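# Seat the rubber seal in the lid groove

## Task

Work the rubber seal down into the lid's groove so that it sits in the groove along its whole circumference.

## Robot and tools

Robot: two seven-joint arms, left_arm and right_arm. Each ends in a parallel gripper whose two fingers cannot fold. The left base sits near (+0.032, +0.284, +0.034) m and the right near (-0.050, -0.365, +0.034) m. A camera stand is fixed behind the arms. Loose objects may now and then get a small push from outside.

Frames: the scene frame has its origin at table-top height, midway between the nominal bases. +x points out over the table, +y toward left_arm, +z up. The arm names do not match image sides. Reported hand positions (metres) and quat_wxyz are in the scene frame and can be off by a few centimetres. Offsets are instead measured along each Hand target's own axes. In the gripper's axes, +z runs along the fingers and y is the opening direction. end_effector_position is the point between the closed pads. Fingertips reach about 33 mm past it when the gap is up to 40 mm, and only 9 mm past it when fully open.

Row layout, shared by execute_actions and move: 18 numbers, each in [-1, 1], always for both arms. In order: left dx, dy, dz, rx, ry, rz, left gripper position, force_limit, speed; then the same nine for the right arm. The six pose numbers are an offset, not a pose. They count from that arm's Hand target as it stood when the action or move began. 1.0 equals 0.6 m or 180 degrees. rx, ry, rz form a single rotation vector. Sending six zeros asks the arm to return to its Hand target, which is also how you re-command it.

Gripper numbers are settings, not offsets.
- position: +1 is fully open (140 mm); the pads meet near -0.8; -1 closes until blocked.
- force_limit: about 14 N at -1, 40 N at 0, 58 N at +1 for a slow close.
- speed: gap speed of about 30 mm/s at -1, 140 at 0, 250 at +1. A faster close grips harder, about 64 N at speed 0 and 116 N at +1 on a rigid part.
- force_limit and speed both start at +1.
- To leave a gripper unchanged, resend the same three numbers; a 0 is a real command.
- To grip harder while object_status reads 2, raise force_limit and change position slightly, for example -1 to -0.98.
- To soften a grip, open and then close again slowly.

execute_actions(actions, cameras): actions is a list of actions. Each action is a table of up to 15 rows, one row per 1/30 s step. A short table repeats its final row to fill all 15 steps. Every row in an action counts from that action's start pose, not from the row before. Repeating an offset in a later action moves the arm further. An empty list returns the state plus images. cameras: list of names, ["all"] or [].

move(target, speed, blend, blocking, cameras): target is one row, or a list of up to 15 rows, each 18 numbers. Every row is an offset from the Hand targets at the start of the move, not from the previous row. Each gripper follows a straight path there, turning the shorter way. The move caps at 10 s, and it does not avoid obstacles or the other arm.
- speed: m/s, 0.002 to 2, default 0.25. Turning is limited to twice that in rad/s, and never above 2.5 rad/s. Give one value, or one per target.
- blend: corner rounding in metres; the default 0 stops at each target.
- blocking=false returns after about 0.5 s while the move continues.
- The result adds a move: line: done, off_target, moving, held or fault, plus limits=paced (pose clipped) or limits=held (steps withheld).
- Faster moves, or targets placed beyond a contact, strike and press harder.

Other tools:
- wait(seconds 0 to 10) lets the scene run with the last commands held.
- stop() brakes a running move.
- zoom_image(camera, region [x0, y0, x1, y1] in pixels, at most 504 by 504) enlarges part of the newest image. It only works on cam_head_left, cam_head_right, cam_low, cam_left_wrist and cam_right_wrist.
- set_collision_behavior(contact_force_n 20, 40 or 85) sets the contact force limit; it starts at 40 N.
- clear_fault(arm "left_arm" or "right_arm") releases a reported torque or force fault.
- finished_scene(scene: this scene's number) ends the scene and cannot be undone. The seal must stay seated without the robot touching it.

Cameras: cam_head_left, cam_head_right, cam_high, cam_low, cam_left_wrist and cam_right_wrist, each 896x504. Calibration lines use OpenCV conventions, with T_world_to_cam in metres. Wrist images can lag while their arm is moving.

Controller behaviour: at each step the commanded pose is clipped to within 70 mm and 16 degrees of the measured pose. Hand target is the last commanded pose after that clip. A gripper often stops short of its target; a zero action asks for it again. If it is still short, send the gap as an offset. To end a push, command the target back past the gripper.

Result lines:
- end_effector_position / quat and Hand target.
- Tool commands: the current gripper commands.
- object_status: 0 moving, 1 blocked while opening, 2 blocked while closing (gripping), 3 reached the position or pads met.
- position_measured in counts: 3 is open, 75 is 100 mm, 139 is 60 mm, 200 is 20 mm, 230 is pads meeting.
- Joint positions and Joint velocities ("within noise" means at rest).
- Joint torques and External joint torques: a push toward a larger joint angle lowers the reading.
- Flange force, along the gripper's axes and including the weight of anything held.
- MOTOR HOT, OVER-TEMPERATURE FAULT (the arm is braked for 30 to 60 s or more), TORQUE FAULT and FORCE FAULT.

What to avoid:
- Contact torque at the load limits (35, 35, 32, 30, 12, 12, 12 N m from waist to wrist roll).
- Outside force reaching 40 N.
- Joints passing their ranges (elbow -3.077 to -0.117, wrist pitch 0.440 to 4.622, others about plus or minus 2.9), or moving too fast.
- Grippers, housings or wrist cameras meeting each other, and any press between the arms.
- Dropping or flinging parts, letting anything leave the table, slamming fixed things.
- Gripping hard on a part still resting on something.
- Long stretched or stalled pushes, which heat the motors.

Each tool is called after "Request:" as a command line: name --argument value for each argument, lists and objects as JSON in quotes; but a table of rows of numbers goes row by row, as --pt "numbers of a row", without its own name.

## Session

Request:
execute_actions --actions '[]'

Scene clock: 0.00 s.
left_arm: end_effector_position=(+0.3763, +0.5638, +0.4008) position_measured=3 object_status=3 end_effector_quat_wxyz=(-0.297, +0.910, +0.249, -0.143) | right_arm: end_effector_position=(+0.1985, -0.1309, +0.2891) position_measured=3 object_status=3 end_effector_quat_wxyz=(+0.311, +0.576, -0.566, -0.501)
Joint positions: left_arm=[0.396 -0.209 -0.139 -2.034 0.574 1.517 -1.883] | right_arm=[0.353 0.331 -0.097 -1.917 0.537 1.074 0.163]
Joint velocities: within noise
Joint torques (N m): no reading
External joint torques (N m): no reading
Flange force (N): no reading
Hand target: left_arm +0.3763, +0.5638, +0.4008; -0.297, +0.910, +0.249, -0.143 | right_arm +0.1985, -0.1309, +0.2891; +0.311, +0.576, -0.566, -0.501
Tool commands: left_gripper/position=+1.0 left_gripper/force_limit=+1.0 left_gripper/speed=+1.0 right_gripper/position=+1.0 right_gripper/force_limit=+1.0 right_gripper/speed=+1.0

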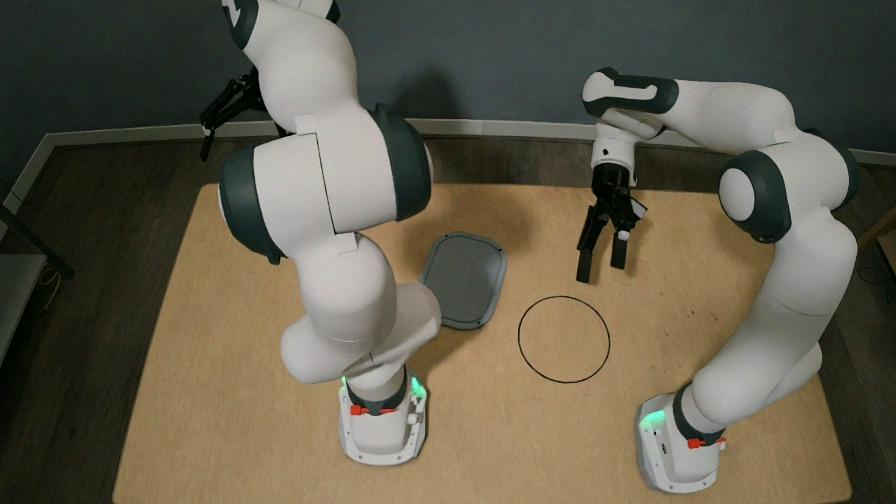

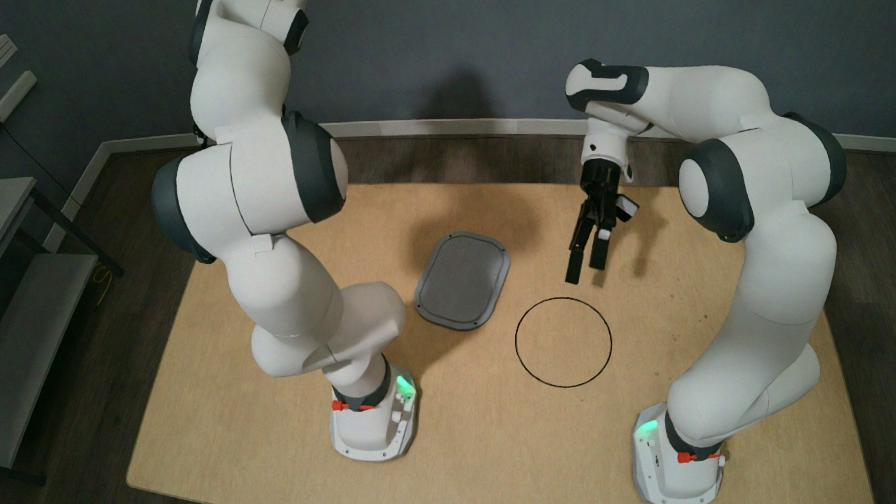

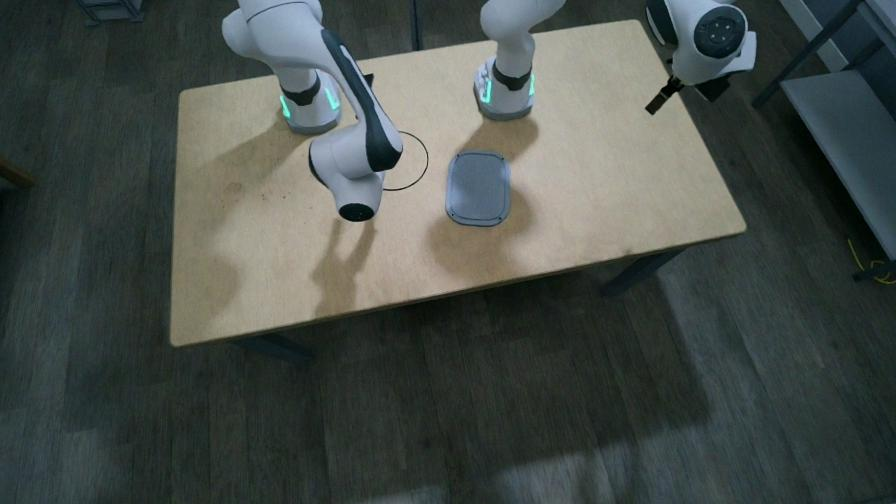

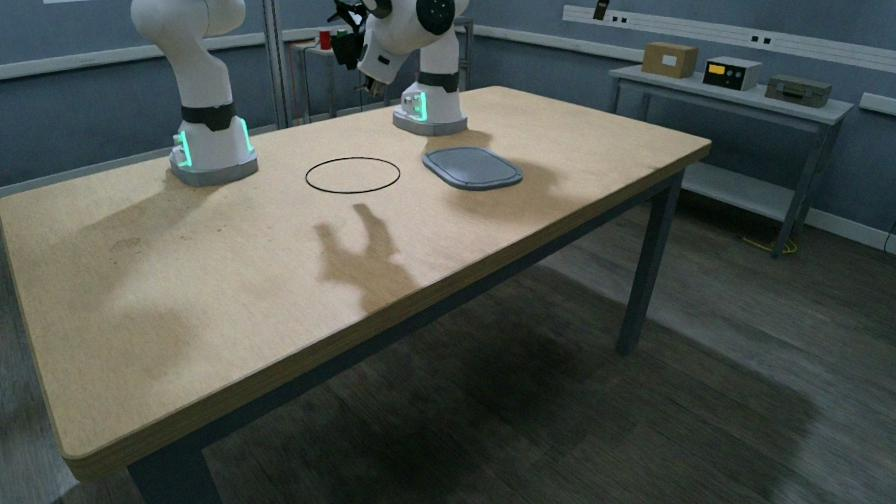

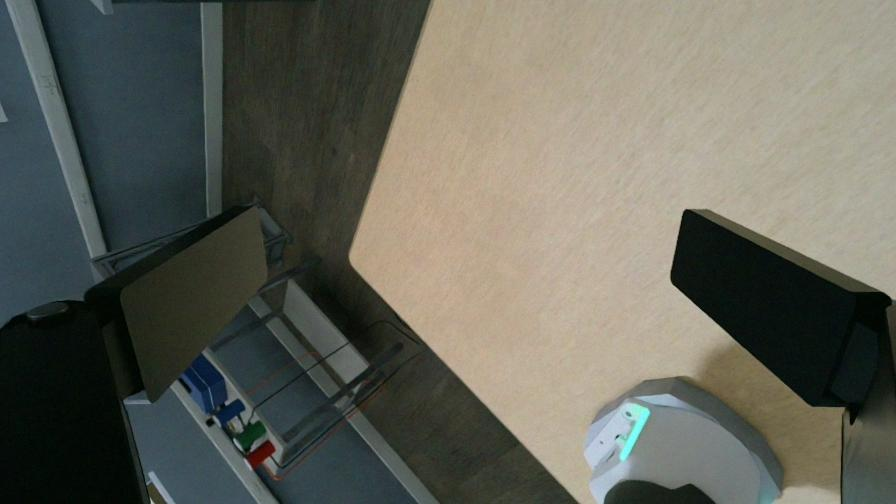

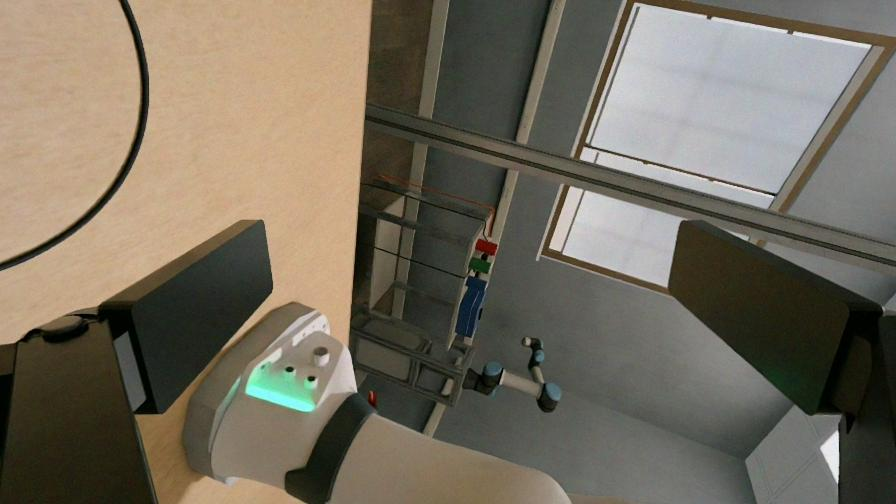

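Request:
zoom_image --camera "cam_head_left" --region '[400, 215, 640, 395]'

Request:
zoom_image --camera "cam_high" --region '[380, 120, 540, 240]'

Request:
zoom_image --camera "cam_low" --region '[280, 120, 540, 210]'

Request:
zoom_image --camera "cam_head_right" --region '[400, 215, 640, 395]'

Scaled by 2.100 from the camera's 896x504 image, which has a finer 1280x720 frame.

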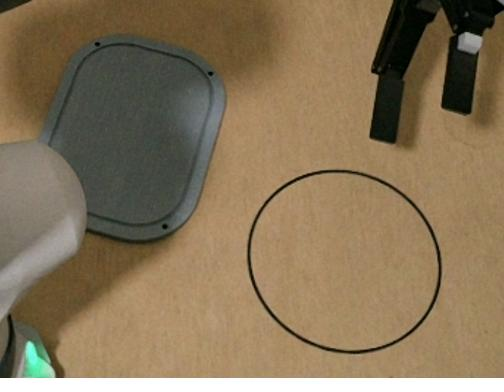

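Scaled by 3.150 from the camera's 896x504 image, which has a finer 1280x720 frame.

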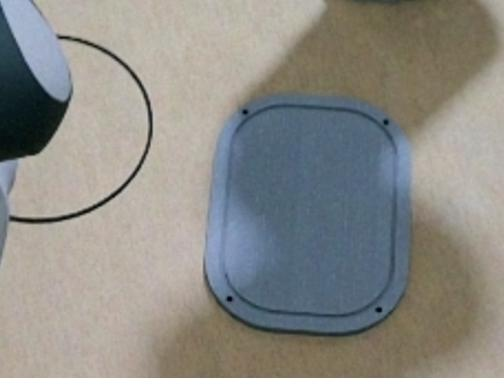

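Scaled by 1.938 from the camera's 896x504 image, which has a finer 1280x720 frame.

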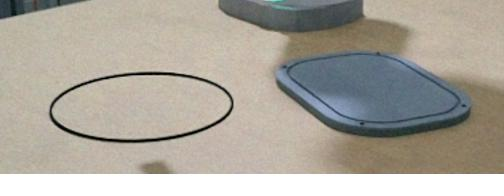

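Scaled by 2.100 from the camera's 896x504 image, which has a finer 1280x720 frame.

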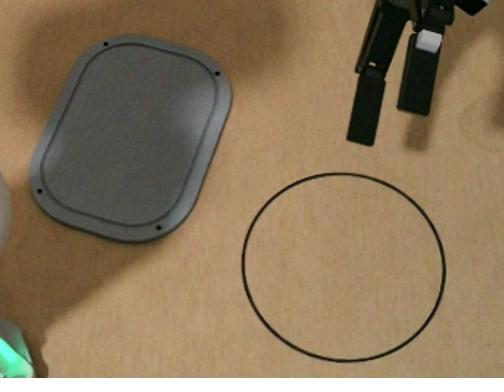

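Request:
move --target '[0,0,0,0,0,0,-0.8,0,0,0.069,0.096,0.077,0.2317,0.3733,-0.4217,-0.8,0,0]' --cameras '[]'

Request:
move --target '[-0.536,0.564,-0.153,-0.1957,0.0942,0.164,-0.8,0,0,0,0,0,0,0,0,-0.8,0,0]' --cameras '["all"]'

Scene clock: 35.07 s.
left_arm: end_effector_position=(+0.3763, +0.5638, +0.4008) position_measured=229 object_status=3 end_effector_quat_wxyz=(-0.297, +0.910, +0.249, -0.143) | right_arm: end_effector_position=(+0.1289, -0.1704, +0.3185) position_measured=229 object_status=3 end_effector_quat_wxyz=(+0.001, +1.000, -0.004, -0.002)
Joint positions: left_arm=[0.396 -0.209 -0.139 -2.034 0.574 1.517 -1.883] | right_arm=[0.797 -0.971 0.021 -2.693 0.02 1.717 -0.759]
Joint velocities: left_arm=[within noise] | right_arm=[0 0 0 0.001 0 0.001 -0.005]
Joint torques (N m): left_arm=[-0.55 -24.51 0.42 25.3 2.14 1.34 -0.04] | right_arm=[0.58 -1.16 -1.18 24.28 0.37 2.7 -0.24]
External joint torques (N m): left_arm=[-0.54 0.5 0.02 0.83 -0.09 0.04 0.02] | right_arm=[0.59 -0.65 -0.02 -0.33 -0.41 0.1 -0.24]
Flange force (N): left_arm=[3.5 0.2 -2.8] | right_arm=[-1.6 2.5 1.3]
Hand target: left_arm +0.3763, +0.5638, +0.4008; -0.297, +0.910, +0.249, -0.143 | right_arm +0.1300, -0.1707, +0.3190; +0.001, +1.000, +0.000, +0.000
Off the commanded pose: left_arm 0.000 m, 0 deg | right_arm 0.001 m, 1 deg.
move: done
No camera images: "cameras" was empty.

Scene clock: 37.83 s.
left_arm: end_effector_position=(+0.2699, +0.1114, +0.3019) position_measured=229 object_status=3 end_effector_quat_wxyz=(-0.001, +1.000, -0.005, +0.000) | right_arm: end_effector_position=(+0.1289, -0.1704, +0.3186) position_measured=229 object_status=3 end_effector_quat_wxyz=(+0.001, +1.000, -0.002, -0.002)
Joint positions: left_arm=[-0.212 -0.919 -0.342 -2.673 -0.275 1.774 -1.908] | right_arm=[0.797 -0.971 0.021 -2.693 0.02 1.717 -0.761]
Joint velocities: left_arm=[0 0 -0.001 0.001 -0.002 0.004 -0.003] | right_arm=[within noise]
Joint torques (N m): left_arm=[0.59 -0.7 5.07 24.45 0.4 2.86 -0.24] | right_arm=[0.19 -1.17 -0.87 24.23 0.45 2.7 -0.31]
External joint torques (N m): left_arm=[0.64 0.62 -0.55 0.29 -0.5 0.21 -0.24] | right_arm=[0.23 -0.69 0.32 -0.39 -0.33 0.09 -0.31]
Flange force (N): left_arm=[3.1 3.3 0.3] | right_arm=[-1.9 2.5 1.4]
Hand target: left_arm +0.2703, +0.1107, +0.3014; +0.001, +1.000, +0.000, +0.000 | right_arm +0.1300, -0.1707, +0.3190; +0.001, +1.000, +0.000, +0.000
Off the commanded pose: left_arm 0.001 m, 1 deg | right_arm 0.001 m, 0 deg.
move: done
camera_calibration:
cam_left_wrist: T_world_to_cam=[[-0.00769263, -0.99997, 0.0000167539, 0.120343], [-0.936538, 0.00721053, 0.350492, 0.14806], [-0.350481, 0.00268051, -0.936566, 0.514461], [0, 0, 0, 1]] pos_world=[0.319899, 0.117893, 0.429931]
cam_right_wrist: T_world_to_cam=[[0.0206578, -0.999776, -0.00455322, -0.166093], [-0.937424, -0.0209524, 0.347558, 0.00884891], [-0.347576, -0.0029115, -0.937647, 0.484102], [0, 0, 0, 1]] pos_world=[0.179988, -0.164461, 0.450085]

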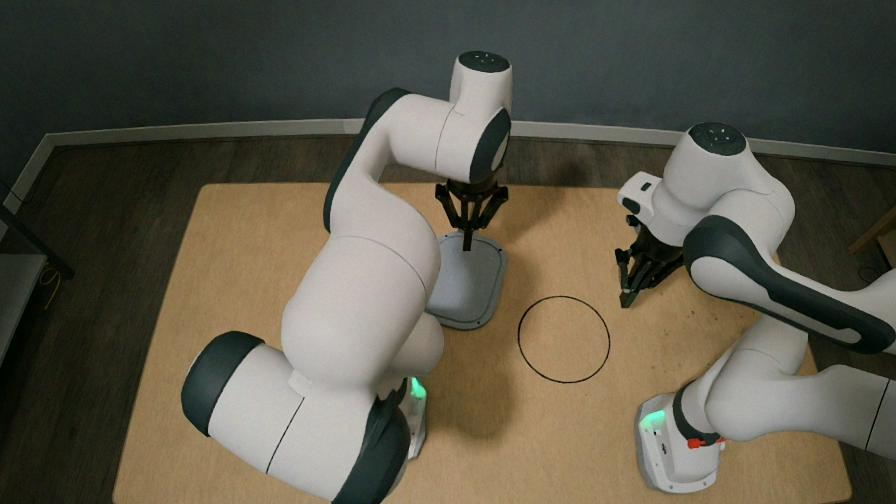

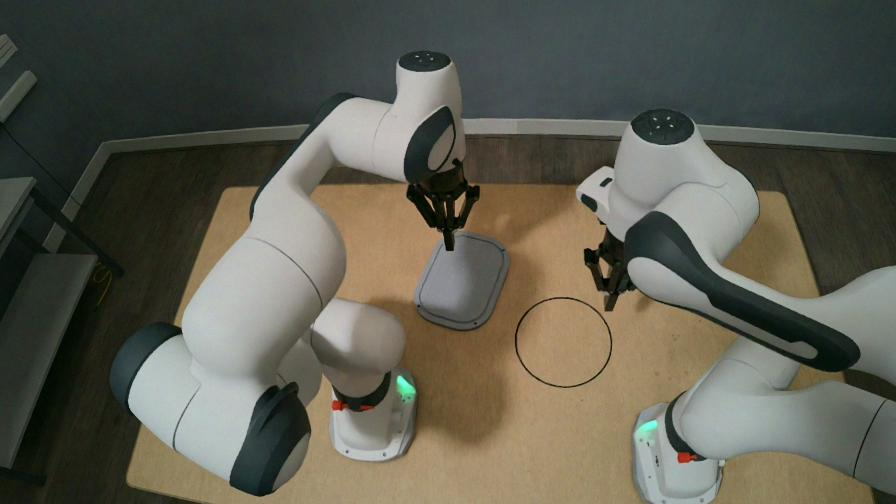

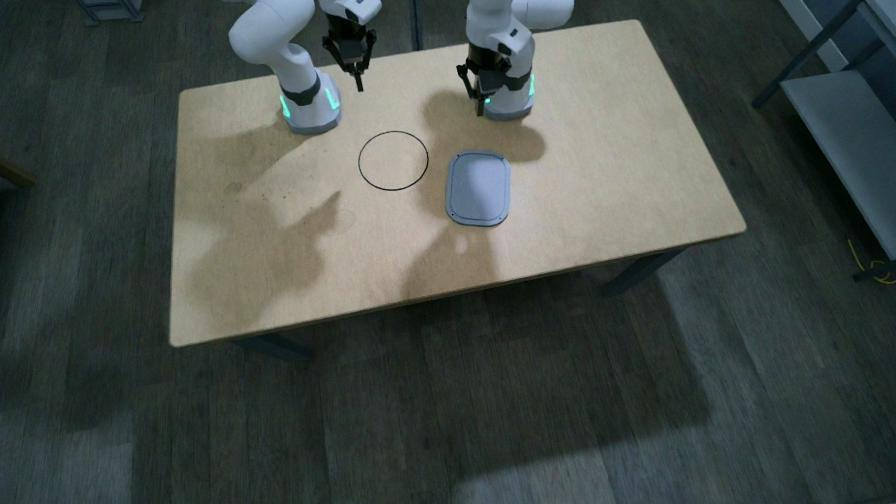

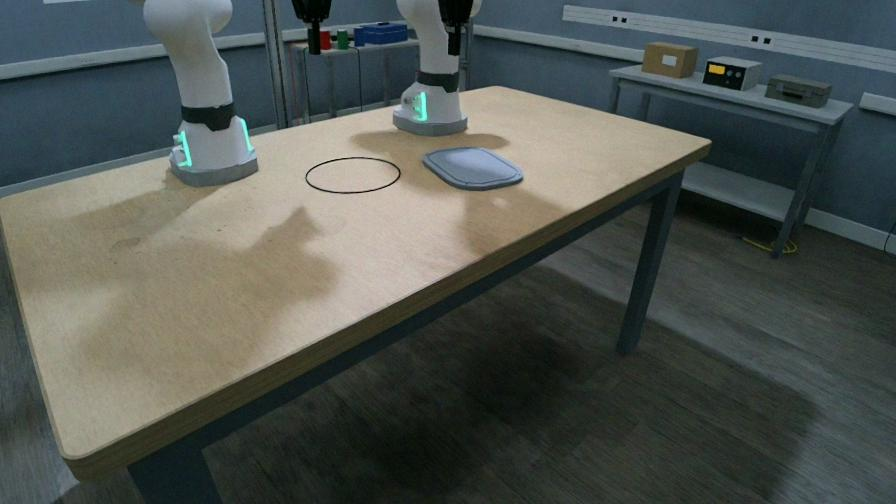

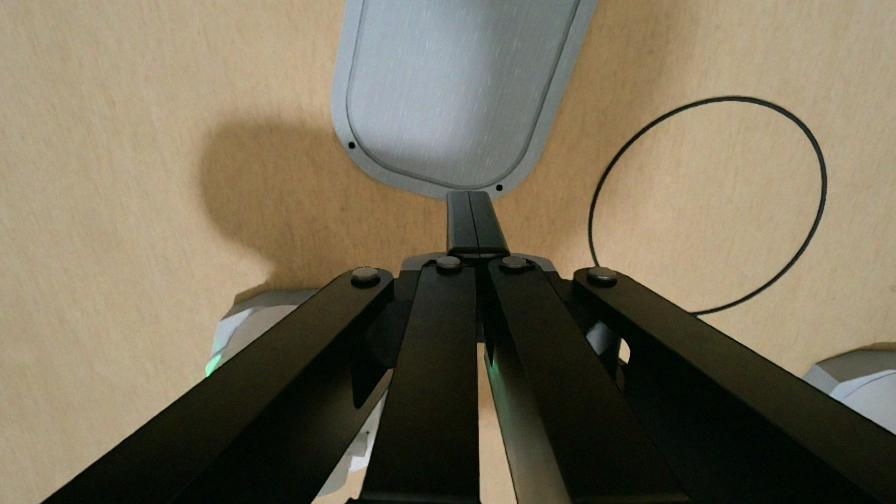

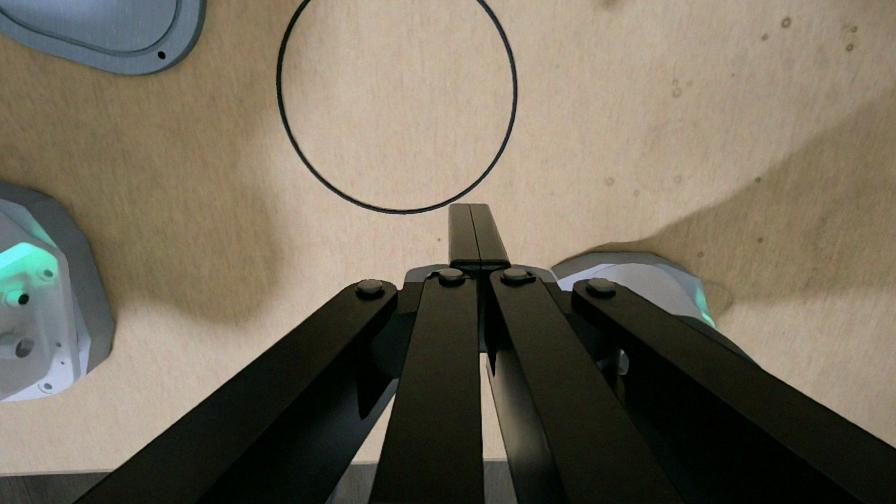

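Request:
move --target '[0.27,0,-0.08,0,0,0,-0.8,0,0,0.23,-0.05,-0.02,0,0,0,-0.8,0,0]' --cameras '["cam_left_wrist","cam_right_wrist","cam_low","cam_head_right"]'

Request:
zoom_image --camera "cam_left_wrist" --region '[300, 50, 700, 350]'

Request:
zoom_image --camera "cam_right_wrist" --region '[200, 50, 600, 350]'

Scene clock: 47.13 s.
left_arm: end_effector_position=(+0.4328, +0.1100, +0.3496) position_measured=229 object_status=3 end_effector_quat_wxyz=(+0.003, +1.000, +0.004, +0.001) | right_arm: end_effector_position=(+0.2665, -0.1405, +0.3311) position_measured=229 object_status=3 end_effector_quat_wxyz=(-0.001, +1.000, -0.004, -0.001)
Joint positions: left_arm=[-0.051 -0.417 -0.32 -2.232 -0.136 1.836 -1.869] | right_arm=[0.772 -0.543 -0.13 -2.399 -0.067 1.858 -0.884]
Joint velocities: left_arm=[within noise] | right_arm=[0.002 -0.001 -0.001 0 0 -0.001 -0.006]
Joint torques (N m): left_arm=[-0.64 -15.9 3.46 26.32 1.2 2.51 0.31] | right_arm=[0.58 -12.51 1.5 25.36 0.37 2.71 -0.27]
External joint torques (N m): left_arm=[-0.6 1.14 -0.01 1.44 0.33 -0.15 0.31] | right_arm=[0.58 0.94 0.06 0.65 -0.4 0.08 -0.27]
Flange force (N): left_arm=[6.9 2.5 -3.6] | right_arm=[4.0 -2.7 -1.1]
Hand target: left_arm +0.4323, +0.1107, +0.3494; +0.001, +1.000, +0.000, +0.000 | right_arm +0.2680, -0.1406, +0.3310; +0.001, +1.000, +0.000, +0.000
Off the commanded pose: left_arm 0.001 m, 1 deg | right_arm 0.002 m, 0 deg.
move: done
camera_calibration:
cam_left_wrist: T_world_to_cam=[[0.0113718, -0.999914, 0.00656709, 0.109606], [-0.937752, -0.00838449, 0.347204, 0.287336], [-0.347119, -0.0101066, -0.937767, 0.616589], [0, 0, 0, 1]] pos_world=[0.482233, 0.118238, 0.477732]
cam_right_wrist: T_world_to_cam=[[0.018159, -0.999808, -0.00732537, -0.137398], [-0.938166, -0.0195718, 0.345633, 0.135073], [-0.34571, 0.000596078, -0.938341, 0.544009], [0, 0, 0, 1]] pos_world=[0.317285, -0.135052, 0.462774]
Images, in order (width x height): cam_head_right 896x504, cam_low 896x504, cam_left_wrist 896x504, cam_right_wrist 896x504.

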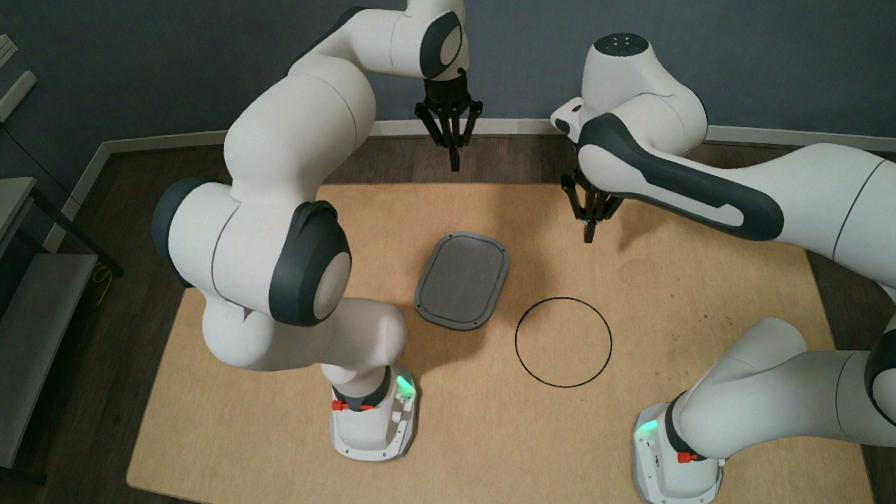

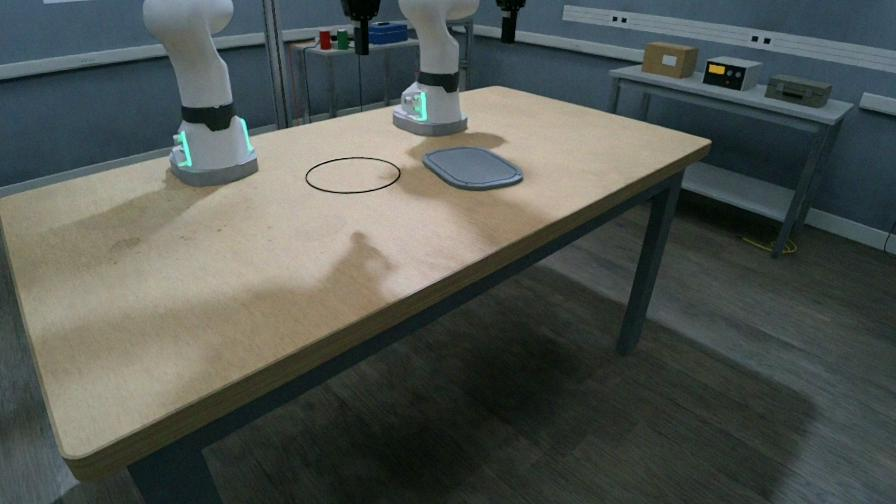

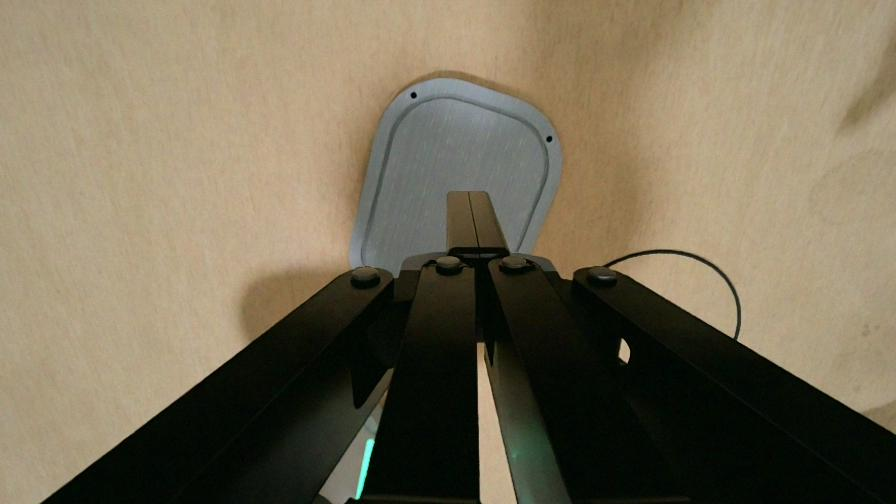

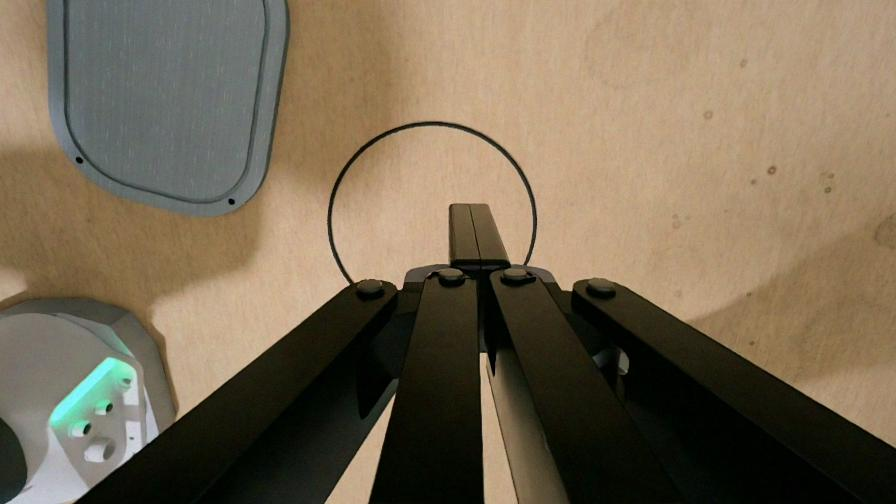

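Scaled by 1.260 from the camera's 896x504 image, which has a finer 1280x720 frame.

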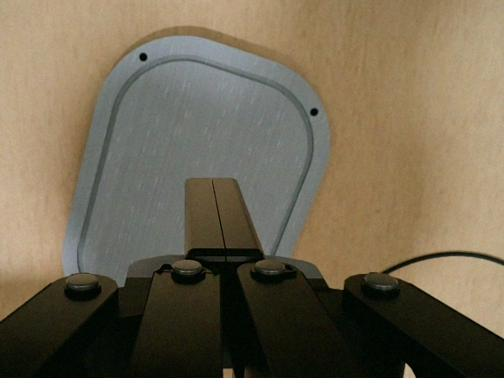

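Scaled by 1.260 from the camera's 896x504 image, which has a finer 1280x720 frame.

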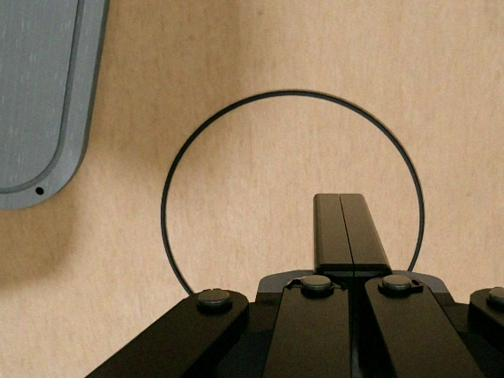

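Request:
move --target '[-0.1,-0.25,0,0,0,0,-0.8,0,0,0.2,0.05,0,0,0,0,-0.8,0,0]' --cameras '["cam_left_wrist","cam_right_wrist","cam_head_left"]'

Request:
zoom_image --camera "cam_left_wrist" --region '[480, 0, 896, 300]'

Request:
zoom_image --camera "cam_right_wrist" --region '[60, 60, 460, 360]'

Scene clock: 69.03 s.
left_arm: end_effector_position=(+0.3740, +0.2599, +0.3499) position_measured=229 object_status=3 end_effector_quat_wxyz=(+0.002, +1.000, +0.005, +0.002) | right_arm: end_effector_position=(+0.3881, -0.1715, +0.3315) position_measured=229 object_status=3 end_effector_quat_wxyz=(+0.001, +1.000, -0.002, +0.001)
Joint positions: left_arm=[-0.048 -0.697 -0.029 -2.465 -0.023 1.773 -1.626] | right_arm=[0.762 -0.269 -0.31 -2.148 -0.089 1.892 -1.076]
Joint velocities: left_arm=[0 -0.001 0 0.001 0.001 0 0.004] | right_arm=[-0.001 -0.001 0 0 0 0.002 -0.005]
Joint torques (N m): left_arm=[-0.93 -8.85 0.4 25.51 1.18 2.51 0.31] | right_arm=[0.57 -20.77 2.42 25.31 1.08 2.54 -0.32]
External joint torques (N m): left_arm=[-0.95 -0.08 0.5 0.39 0.32 -0.17 0.31] | right_arm=[0.49 1.21 0.04 0.61 0.3 -0.11 -0.32]
Flange force (N): left_arm=[0.4 -0.9 -1.4] | right_arm=[5.7 -2.7 -1.2]
Hand target: left_arm +0.3725, +0.2607, +0.3491; +0.001, +1.000, +0.000, +0.000 | right_arm +0.3880, -0.1706, +0.3310; +0.001, +1.000, +0.000, +0.000
Off the commanded pose: left_arm 0.002 m, 1 deg | right_arm 0.001 m, 0 deg.
move: done
camera_calibration:
cam_left_wrist: T_world_to_cam=[[0.0123795, -0.999906, 0.00587836, 0.260064], [-0.938176, -0.00958103, 0.346026, 0.234197], [-0.345937, -0.00979858, -0.938207, 0.597627], [0, 0, 0, 1]] pos_world=[0.42324, 0.26814, 0.47813]
cam_right_wrist: T_world_to_cam=[[0.0205545, -0.999783, -0.00329648, -0.172907], [-0.939877, -0.0204469, 0.340899, 0.250507], [-0.340893, -0.00390871, -0.940094, 0.584348], [0, 0, 0, 1]] pos_world=[0.4382, -0.165463, 0.463374]
Images, in order (width x height): cam_head_left 896x504, cam_left_wrist 896x504, cam_right_wrist 896x504.

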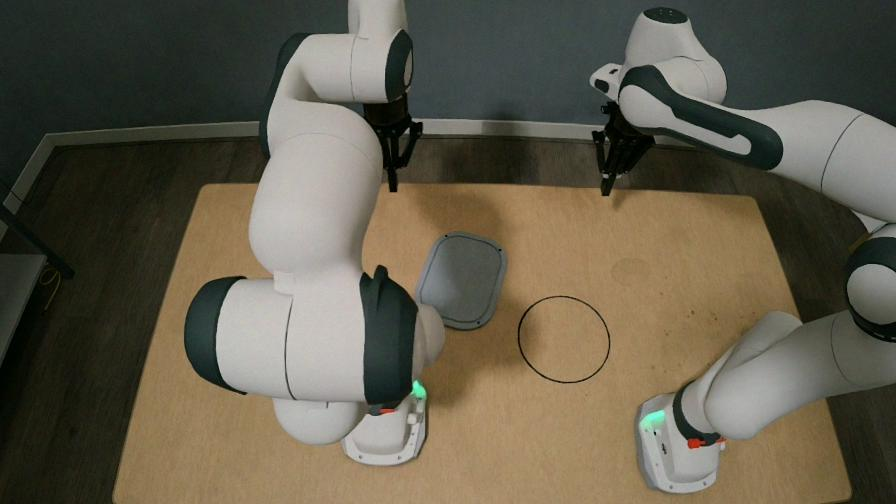

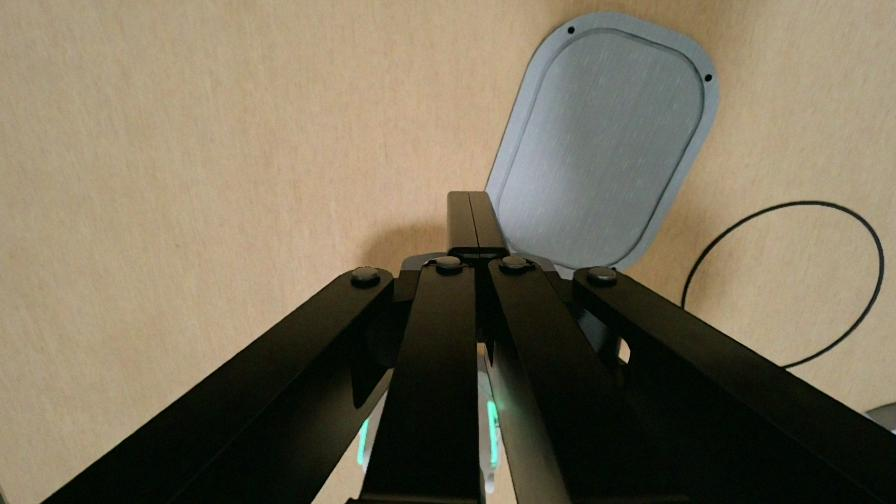

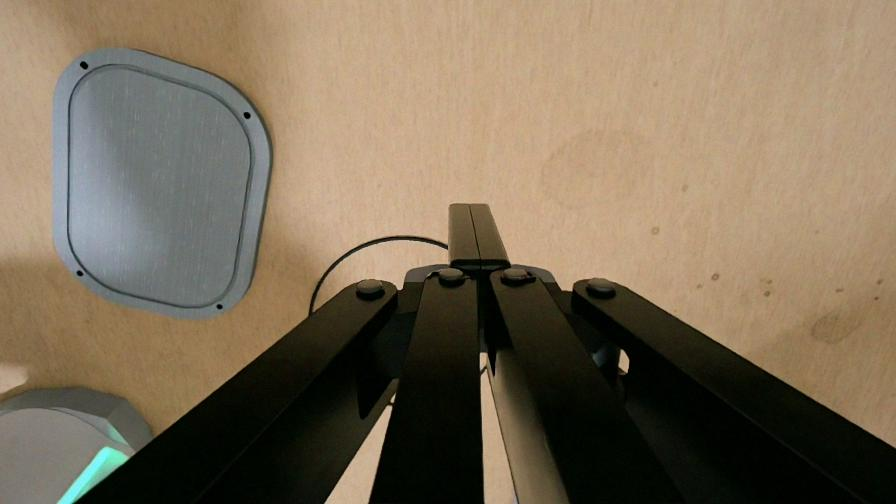

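Scaled by 1.212 from the camera's 896x504 image, which has a finer 1280x720 frame.

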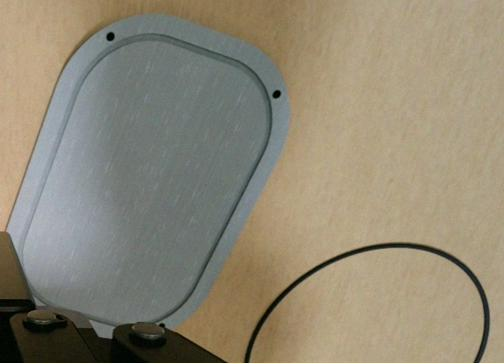

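Scaled by 1.260 from the camera's 896x504 image, which has a finer 1280x720 frame.

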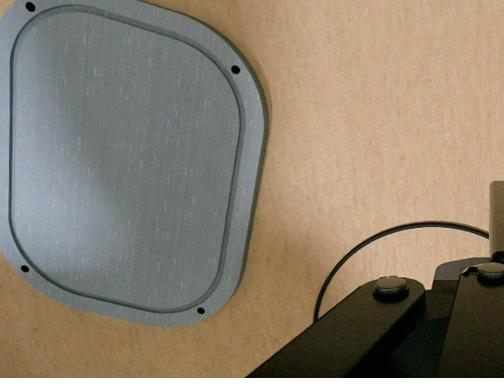

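Request:
move --target '[0,0,0,0,0,0,-0.8,0,0,-0.537,-0.141,0.302,0,0,0.589,-0.8,0,0]'

Request:
move --target '[-0.1175,0.6945,0.332,0,0,0.589,-0.8,0,0,0,0,0,0,0,0,-0.8,0,0]' --cameras '["cam_left_wrist","cam_right_wrist","cam_head_right","cam_low"]'

Scene clock: 111.03 s.
left_arm: end_effector_position=(+0.3740, +0.2599, +0.3499) position_measured=229 object_status=3 end_effector_quat_wxyz=(+0.002, +1.000, +0.004, +0.002) | right_arm: end_effector_position=(+0.0661, -0.0875, +0.1491) position_measured=229 object_status=3 end_effector_quat_wxyz=(-0.001, -0.605, +0.796, -0.002)
Joint positions: left_arm=[-0.048 -0.697 -0.029 -2.465 -0.023 1.772 -1.625] | right_arm=[0.387 -0.914 0.897 -2.909 0.78 2.07 0.866]
Joint velocities: left_arm=[within noise] | right_arm=[0 0 0.001 0 0.002 0 0.006]
Joint torques (N m): left_arm=[-0.9 -8.75 0.28 25.47 1.17 2.53 0.32] | right_arm=[-0.58 2.12 -11.58 18.71 1.12 2.18 0.24]
External joint torques (N m): left_arm=[-0.88 -0.08 0.44 0.39 0.3 -0.15 0.32] | right_arm=[-0.57 -0.54 0.85 0.57 0.46 -0.3 0.24]
Flange force (N): left_arm=[0.4 -0.9 -1.4] | right_arm=[-2.5 1.5 0.1]
Hand target: left_arm +0.3725, +0.2607, +0.3491; +0.001, +1.000, +0.000, +0.000 | right_arm +0.0658, -0.0863, +0.1497; +0.000, -0.602, +0.799, +0.000
Off the commanded pose: left_arm 0.002 m, 1 deg | right_arm 0.001 m, 0 deg.
move: done

Scene clock: 116.10 s.
left_arm: end_effector_position=(+0.3006, -0.1554, +0.1506) position_measured=229 object_status=3 end_effector_quat_wxyz=(+0.000, -0.605, +0.797, +0.001) | right_arm: end_effector_position=(+0.0661, -0.0875, +0.1491) position_measured=229 object_status=3 end_effector_quat_wxyz=(-0.001, -0.604, +0.797, -0.002)
Joint positions: left_arm=[-0.86 0.042 -0.181 -2.306 0.01 2.347 -0.757] | right_arm=[0.387 -0.914 0.897 -2.909 0.78 2.07 0.868]
Joint velocities: left_arm=[0 0.001 0 -0.001 0 0 0.005] | right_arm=[within noise]
Joint torques (N m): left_arm=[-0.55 -30.13 -0.22 23.51 0.53 2.84 0.26] | right_arm=[0.07 2.69 -11.97 18.54 0.79 2.37 0.17]
External joint torques (N m): left_arm=[-0.49 1.26 0.04 1.16 -0.04 0.18 0.26] | right_arm=[0.08 0.02 0.46 0.39 0.13 -0.11 0.17]
Flange force (N): left_arm=[4.9 -5.3 1.6] | right_arm=[-1.8 1.2 0.5]
Hand target: left_arm +0.3016, -0.1562, +0.1506; +0.000, -0.601, +0.799, -0.001 | right_arm +0.0658, -0.0863, +0.1497; +0.000, -0.602, +0.799, +0.000
Off the commanded pose: left_arm 0.001 m, 0 deg | right_arm 0.001 m, 0 deg.
move: done
camera_calibration:
cam_left_wrist: T_world_to_cam=[[-0.964022, 0.26581, 0.00257333, 0.337543], [0.249855, 0.902768, 0.350116, 0.0143621], [0.0907413, 0.338163, -0.936703, 0.303757], [0, 0, 0, 1]] pos_world=[0.294248, -0.205407, 0.278633]
cam_right_wrist: T_world_to_cam=[[-0.969347, 0.245593, -0.00714787, 0.0920345], [0.228672, 0.912438, 0.33936, 0.0164117], [0.0898664, 0.327323, -0.940629, 0.304023], [0, 0, 0, 1]] pos_world=[0.058139, -0.137091, 0.281062]
Images, in order (width x height): cam_head_right 896x504, cam_low 896x504, cam_left_wrist 896x504, cam_right_wrist 896x504.

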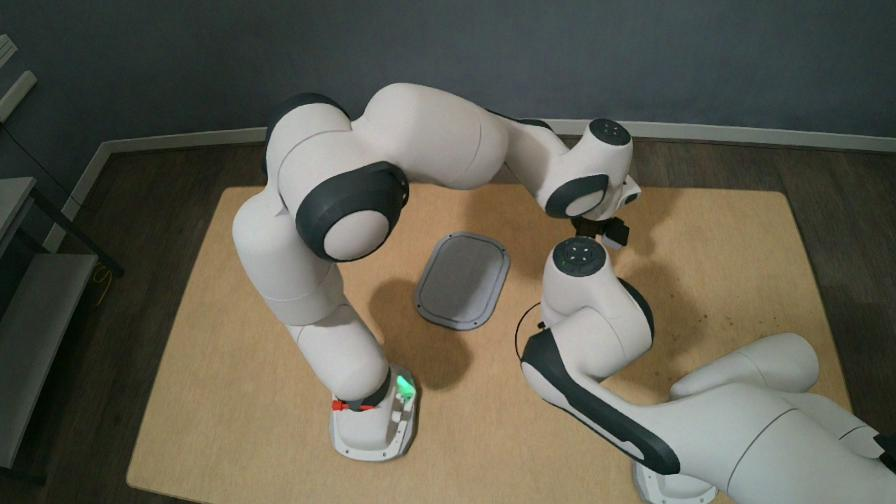

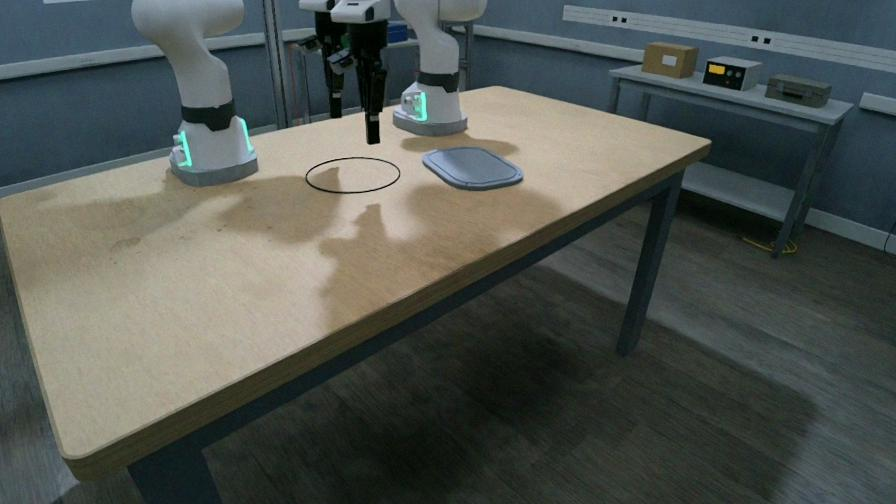

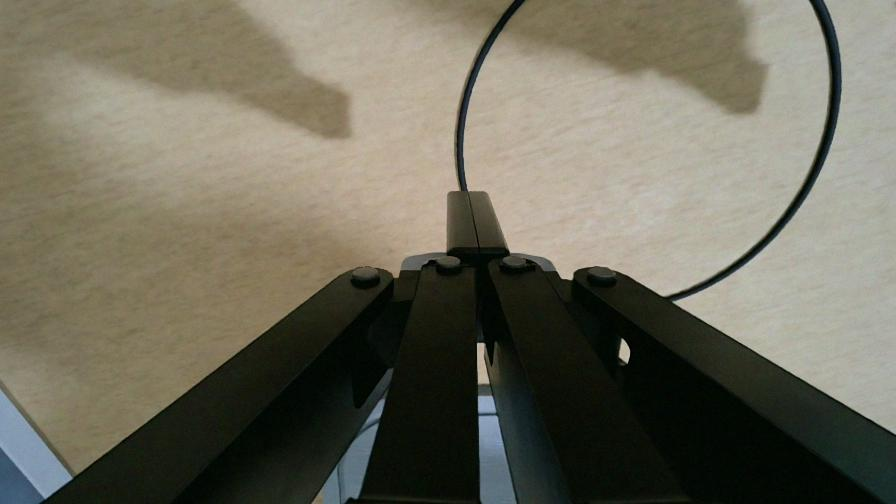

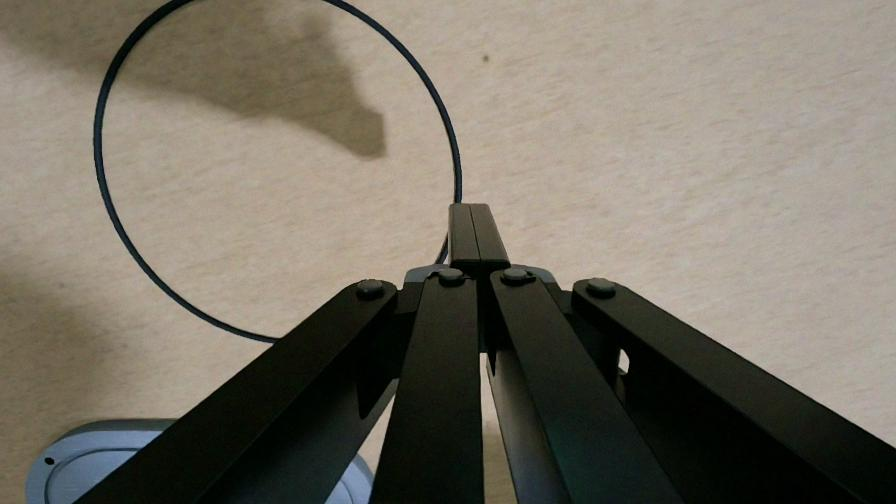

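Request:
move --pt "0 0 0 0 0 0 -0.4 -0.5 -0.5 0 0 0 0 0 0 -0.4 -0.5 -0.5" --pt "0 0 0.168 0 0 0 -0.4 -0.5 -0.5 0 0 0.168 0 0 0 -0.4 -0.5 -0.5" --speed 0.1 --cameras '["cam_left_wrist","cam_right_wrist","cam_low"]'

Request:
zoom_image --camera "cam_low" --region '[270, 60, 470, 210]'

Scene clock: 129.23 s.
left_arm: end_effector_position=(+0.3014, -0.1558, +0.0502) position_measured=179 object_status=3 end_effector_quat_wxyz=(-0.001, -0.599, +0.800, +0.000) | right_arm: end_effector_position=(+0.0659, -0.0876, +0.0490) position_measured=179 object_status=3 end_effector_quat_wxyz=(-0.001, -0.600, +0.800, -0.002)
Joint positions: left_arm=[-0.876 0.25 -0.158 -2.346 0.071 2.592 -0.785] | right_arm=[0.21 -0.565 1.252 -2.956 1.002 2.495 0.792]
Joint velocities: left_arm=[within noise] | right_arm=[0.001 0 0 0.001 0 0.005 -0.003]
Joint torques (N m): left_arm=[-1 -34.02 -0.67 19.64 0.61 2.8 -0.36] | right_arm=[-0.5 1.83 -8.91 13.93 0.58 2.68 -0.29]
External joint torques (N m): left_arm=[-1.04 0.96 0.28 0.61 0.19 0.15 -0.36] | right_arm=[-0.45 0.75 0.82 0.51 0.12 0.19 -0.29]
Flange force (N): left_arm=[4.6 -2.0 3.3] | right_arm=[-7.2 -2.7 11.3]
Hand target: left_arm +0.3017, -0.1564, +0.0498; +0.000, -0.601, +0.799, -0.001 | right_arm +0.0657, -0.0864, +0.0489; +0.000, -0.602, +0.799, +0.000
Off the commanded pose: left_arm 0.001 m, 0 deg | right_arm 0.001 m, 0 deg.
move: done
camera_calibration:
cam_left_wrist: T_world_to_cam=[[-0.960534, 0.278145, 0.00309535, 0.33945], [0.261745, 0.90002, 0.348503, 0.045738], [0.0941484, 0.335559, -0.937303, 0.208387], [0, 0, 0, 1]] pos_world=[0.294462, -0.205507, 0.178331]
cam_right_wrist: T_world_to_cam=[[-0.96693, 0.254924, -0.00781881, 0.0918508], [0.237203, 0.910135, 0.33969, 0.0497679], [0.0937112, 0.326602, -0.940505, 0.209619], [0, 0, 0, 1]] pos_world=[0.0573645, -0.137172, 0.180961]
Images, in order (width x height): cam_low 896x504, cam_left_wrist 896x504, cam_right_wrist 896x504.

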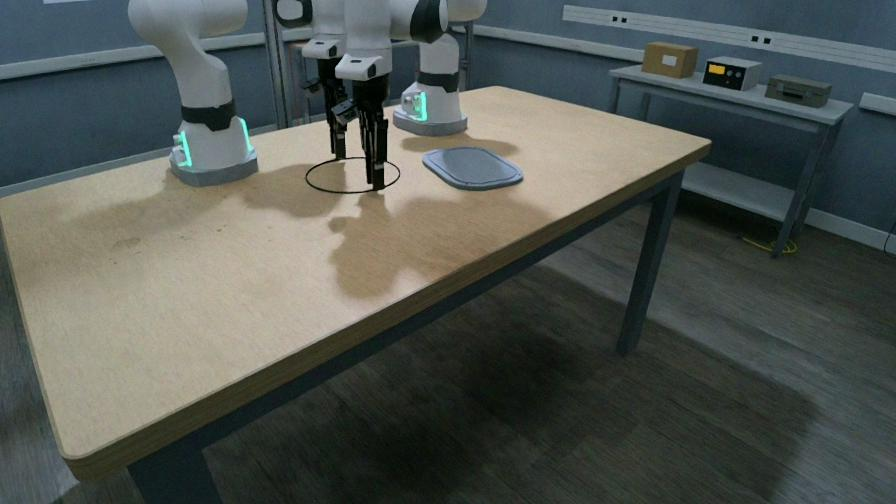

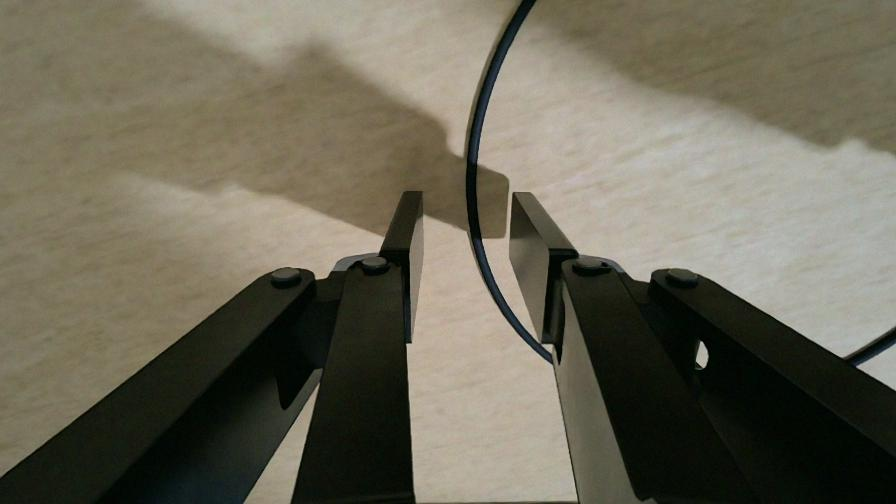

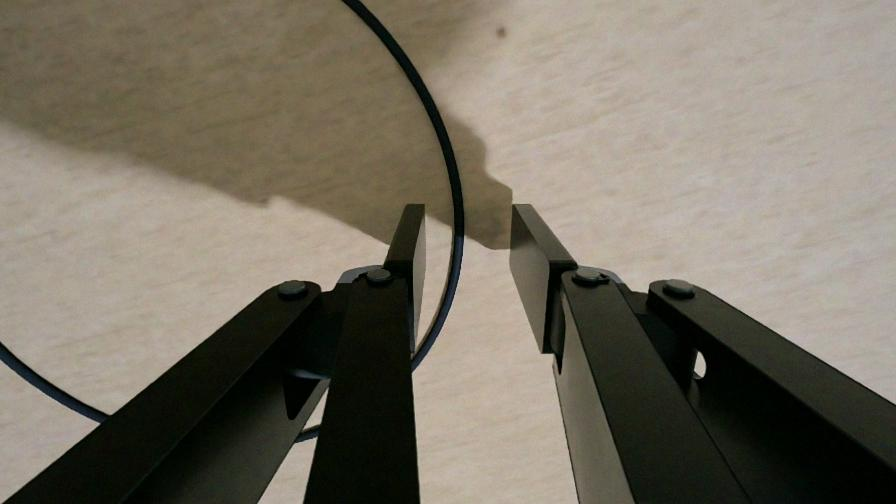

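Scaled by 2.520 from the camera's 896x504 image, which has a finer 1280x720 frame.

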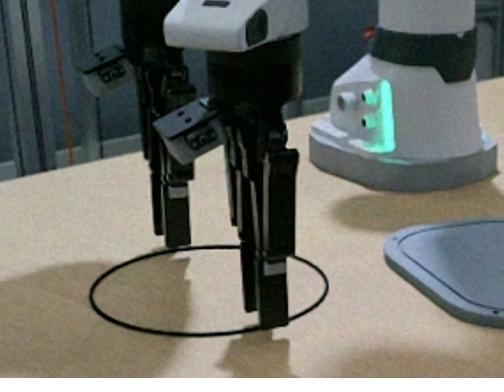

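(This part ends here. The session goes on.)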